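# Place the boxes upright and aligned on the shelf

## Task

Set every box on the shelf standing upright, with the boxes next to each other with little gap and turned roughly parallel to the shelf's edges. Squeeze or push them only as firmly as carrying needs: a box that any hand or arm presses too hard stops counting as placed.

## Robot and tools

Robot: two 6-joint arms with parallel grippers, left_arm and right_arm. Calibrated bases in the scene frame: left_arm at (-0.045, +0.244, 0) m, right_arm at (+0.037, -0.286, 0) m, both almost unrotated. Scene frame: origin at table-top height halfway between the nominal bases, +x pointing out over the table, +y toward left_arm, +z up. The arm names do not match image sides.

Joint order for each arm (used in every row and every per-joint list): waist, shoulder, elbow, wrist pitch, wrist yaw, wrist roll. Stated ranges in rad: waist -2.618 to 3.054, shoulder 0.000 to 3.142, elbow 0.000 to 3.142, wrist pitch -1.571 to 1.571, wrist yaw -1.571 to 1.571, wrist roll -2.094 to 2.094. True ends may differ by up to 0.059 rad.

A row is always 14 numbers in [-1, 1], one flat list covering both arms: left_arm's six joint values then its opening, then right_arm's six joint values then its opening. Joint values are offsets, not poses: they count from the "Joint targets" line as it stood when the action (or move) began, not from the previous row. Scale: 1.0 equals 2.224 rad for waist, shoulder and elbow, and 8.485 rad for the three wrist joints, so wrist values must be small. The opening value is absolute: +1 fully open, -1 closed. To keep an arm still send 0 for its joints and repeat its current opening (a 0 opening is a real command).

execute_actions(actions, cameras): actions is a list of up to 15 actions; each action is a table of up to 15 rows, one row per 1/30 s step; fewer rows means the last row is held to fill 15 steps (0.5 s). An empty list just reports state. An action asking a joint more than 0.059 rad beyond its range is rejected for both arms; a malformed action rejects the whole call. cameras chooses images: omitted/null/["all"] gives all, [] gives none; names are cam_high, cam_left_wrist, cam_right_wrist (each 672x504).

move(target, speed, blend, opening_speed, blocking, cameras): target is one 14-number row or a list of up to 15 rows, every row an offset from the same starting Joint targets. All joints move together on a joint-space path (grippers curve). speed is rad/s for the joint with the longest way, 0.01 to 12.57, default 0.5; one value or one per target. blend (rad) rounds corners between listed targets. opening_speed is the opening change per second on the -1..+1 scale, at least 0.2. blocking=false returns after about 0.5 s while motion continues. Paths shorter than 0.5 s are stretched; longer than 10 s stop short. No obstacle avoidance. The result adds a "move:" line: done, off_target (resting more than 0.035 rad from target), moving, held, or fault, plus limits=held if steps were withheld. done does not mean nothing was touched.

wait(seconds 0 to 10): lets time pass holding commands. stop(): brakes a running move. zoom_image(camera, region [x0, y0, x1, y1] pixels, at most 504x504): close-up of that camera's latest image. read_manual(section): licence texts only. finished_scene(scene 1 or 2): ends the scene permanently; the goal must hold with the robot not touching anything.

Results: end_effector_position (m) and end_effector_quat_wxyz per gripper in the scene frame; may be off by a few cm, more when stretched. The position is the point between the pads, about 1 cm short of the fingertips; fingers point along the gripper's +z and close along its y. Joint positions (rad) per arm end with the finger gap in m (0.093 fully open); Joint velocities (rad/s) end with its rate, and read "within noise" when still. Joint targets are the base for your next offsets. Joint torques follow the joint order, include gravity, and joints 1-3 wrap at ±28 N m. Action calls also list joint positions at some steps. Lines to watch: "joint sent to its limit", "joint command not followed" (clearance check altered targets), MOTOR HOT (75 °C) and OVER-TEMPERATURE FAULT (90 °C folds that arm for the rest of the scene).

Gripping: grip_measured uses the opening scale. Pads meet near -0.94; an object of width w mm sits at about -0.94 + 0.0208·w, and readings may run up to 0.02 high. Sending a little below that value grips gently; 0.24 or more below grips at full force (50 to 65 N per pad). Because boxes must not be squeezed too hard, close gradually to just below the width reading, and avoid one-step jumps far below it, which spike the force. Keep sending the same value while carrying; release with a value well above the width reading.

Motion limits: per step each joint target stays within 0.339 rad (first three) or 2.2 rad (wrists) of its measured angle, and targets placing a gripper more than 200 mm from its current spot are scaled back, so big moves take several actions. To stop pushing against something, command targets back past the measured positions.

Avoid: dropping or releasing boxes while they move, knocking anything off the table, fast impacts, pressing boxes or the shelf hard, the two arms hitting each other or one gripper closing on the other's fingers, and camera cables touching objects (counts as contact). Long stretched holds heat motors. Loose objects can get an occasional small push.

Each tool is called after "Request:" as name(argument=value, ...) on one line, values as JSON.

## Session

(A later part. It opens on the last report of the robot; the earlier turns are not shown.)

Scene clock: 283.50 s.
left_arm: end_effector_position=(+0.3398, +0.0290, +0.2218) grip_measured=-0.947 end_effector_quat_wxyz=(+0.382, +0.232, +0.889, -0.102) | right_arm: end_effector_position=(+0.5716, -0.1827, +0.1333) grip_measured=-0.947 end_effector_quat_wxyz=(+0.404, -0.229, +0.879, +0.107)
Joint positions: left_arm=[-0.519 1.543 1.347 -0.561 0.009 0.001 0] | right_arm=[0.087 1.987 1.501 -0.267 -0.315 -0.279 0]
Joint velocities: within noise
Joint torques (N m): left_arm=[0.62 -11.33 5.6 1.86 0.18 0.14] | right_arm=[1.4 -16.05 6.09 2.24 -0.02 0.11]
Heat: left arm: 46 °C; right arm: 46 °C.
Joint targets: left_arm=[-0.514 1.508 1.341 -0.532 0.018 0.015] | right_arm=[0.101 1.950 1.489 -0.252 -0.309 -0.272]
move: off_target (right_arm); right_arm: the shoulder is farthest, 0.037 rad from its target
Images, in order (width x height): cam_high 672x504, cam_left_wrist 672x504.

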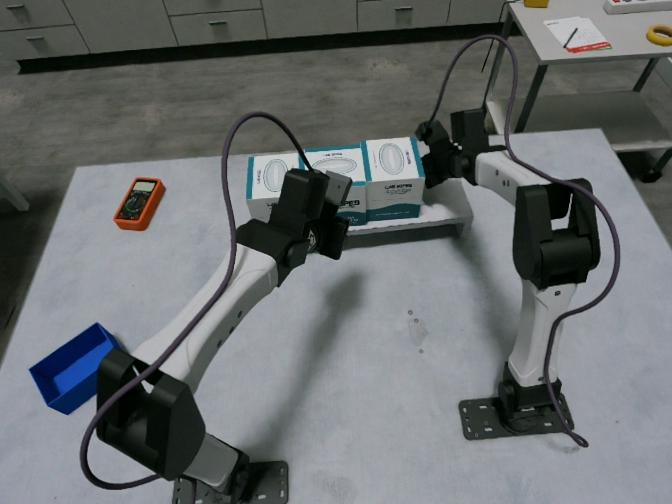

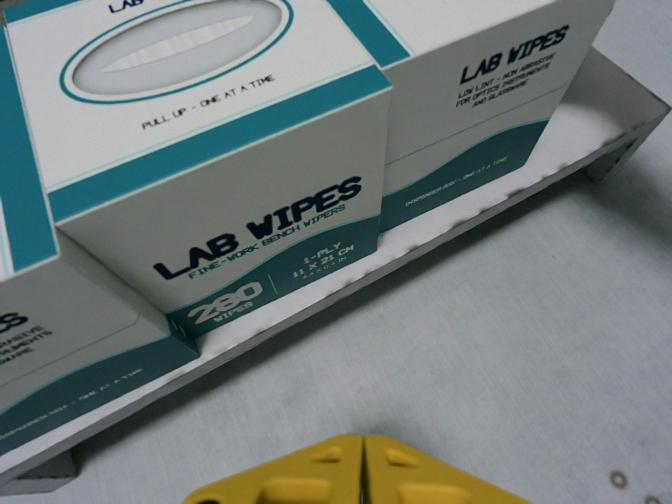

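Request:
move(target=[[0,0,0,0,0,0,-0.95,-0.01,0,0,0,0,0,-0.95],[0,0,0,0,0,0,-0.95,-0.05,0,0,0,0,0,-0.95],[-0.0,-0.15,-0.15,0,0,0,-0.95,-0.14,-0.2,-0.15,0,0,0,-0.95]], speed=[0.06,0.15,0.4], blend=[0.005,0.02,0])

Request:
zoom_image(camera="cam_high", region=[230, 120, 490, 270])

Scene clock: 286.33 s.
left_arm: end_effector_position=(+0.2645, +0.0706, +0.2104) grip_measured=-0.947 end_effector_quat_wxyz=(+0.391, +0.231, +0.885, -0.105) | right_arm: end_effector_position=(+0.4874, -0.3234, +0.2125) grip_measured=-0.947 end_effector_quat_wxyz=(+0.473, -0.107, +0.874, +0.028)
Joint positions: left_arm=[-0.519 1.197 1.013 -0.554 0.009 0.001 0] | right_arm=[-0.206 1.524 1.167 -0.261 -0.315 -0.279 0]
Joint velocities: within noise
Joint torques (N m): left_arm=[0.61 -6.72 5.67 1.84 0.18 0.15] | right_arm=[-0.47 -9.91 6.39 2.34 0.01 0.11]
Heat: left arm: 45 °C; right arm: 47 °C.
Joint targets: left_arm=[-0.514 1.175 1.007 -0.532 0.018 0.015] | right_arm=[-0.210 1.505 1.156 -0.252 -0.309 -0.272]
move: done

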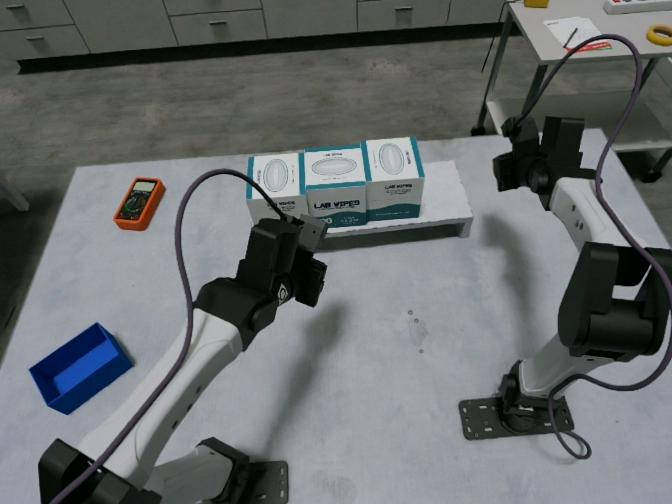

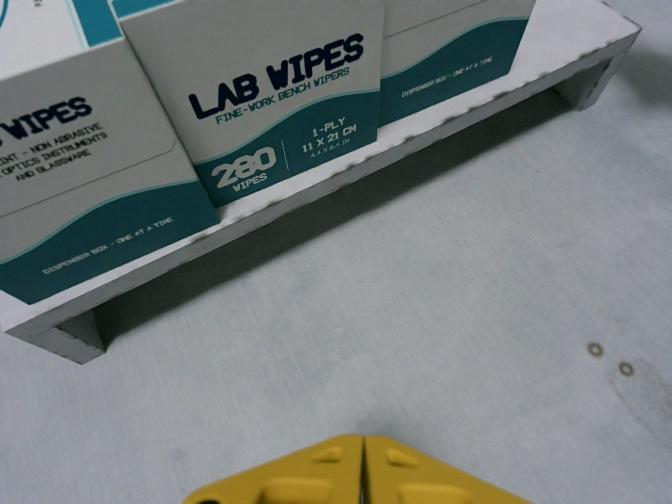

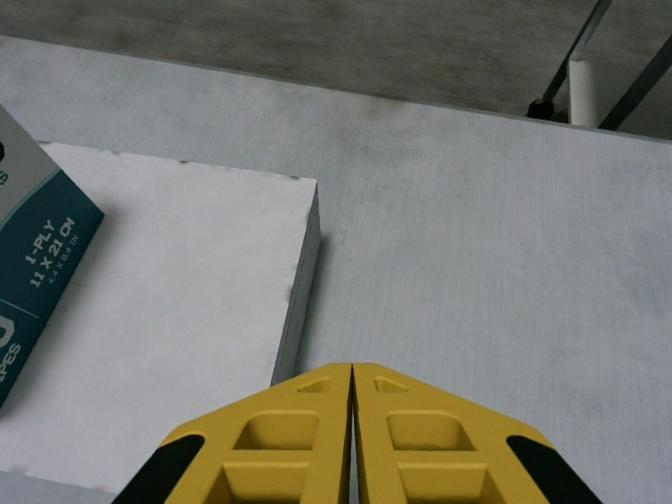

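Scaled by 1.938 from the camera's 672x504 image, which has a finer 960x720 frame.

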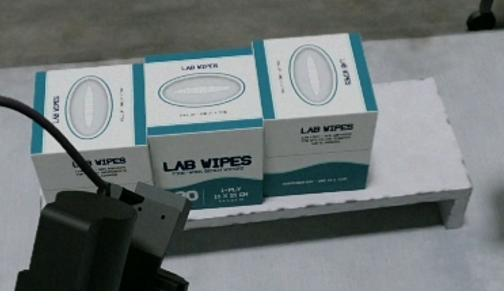

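Request:
zoom_image(camera="cam_left_wrist", region=[0, 100, 400, 400])

Scaled by 1.260 from the camera's 672x504 image, which has a finer 960x720 frame.

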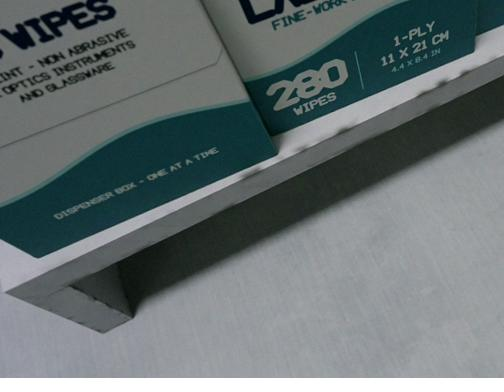

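Request:
finished_scene(scene=1)

The scene is finished: the task was done.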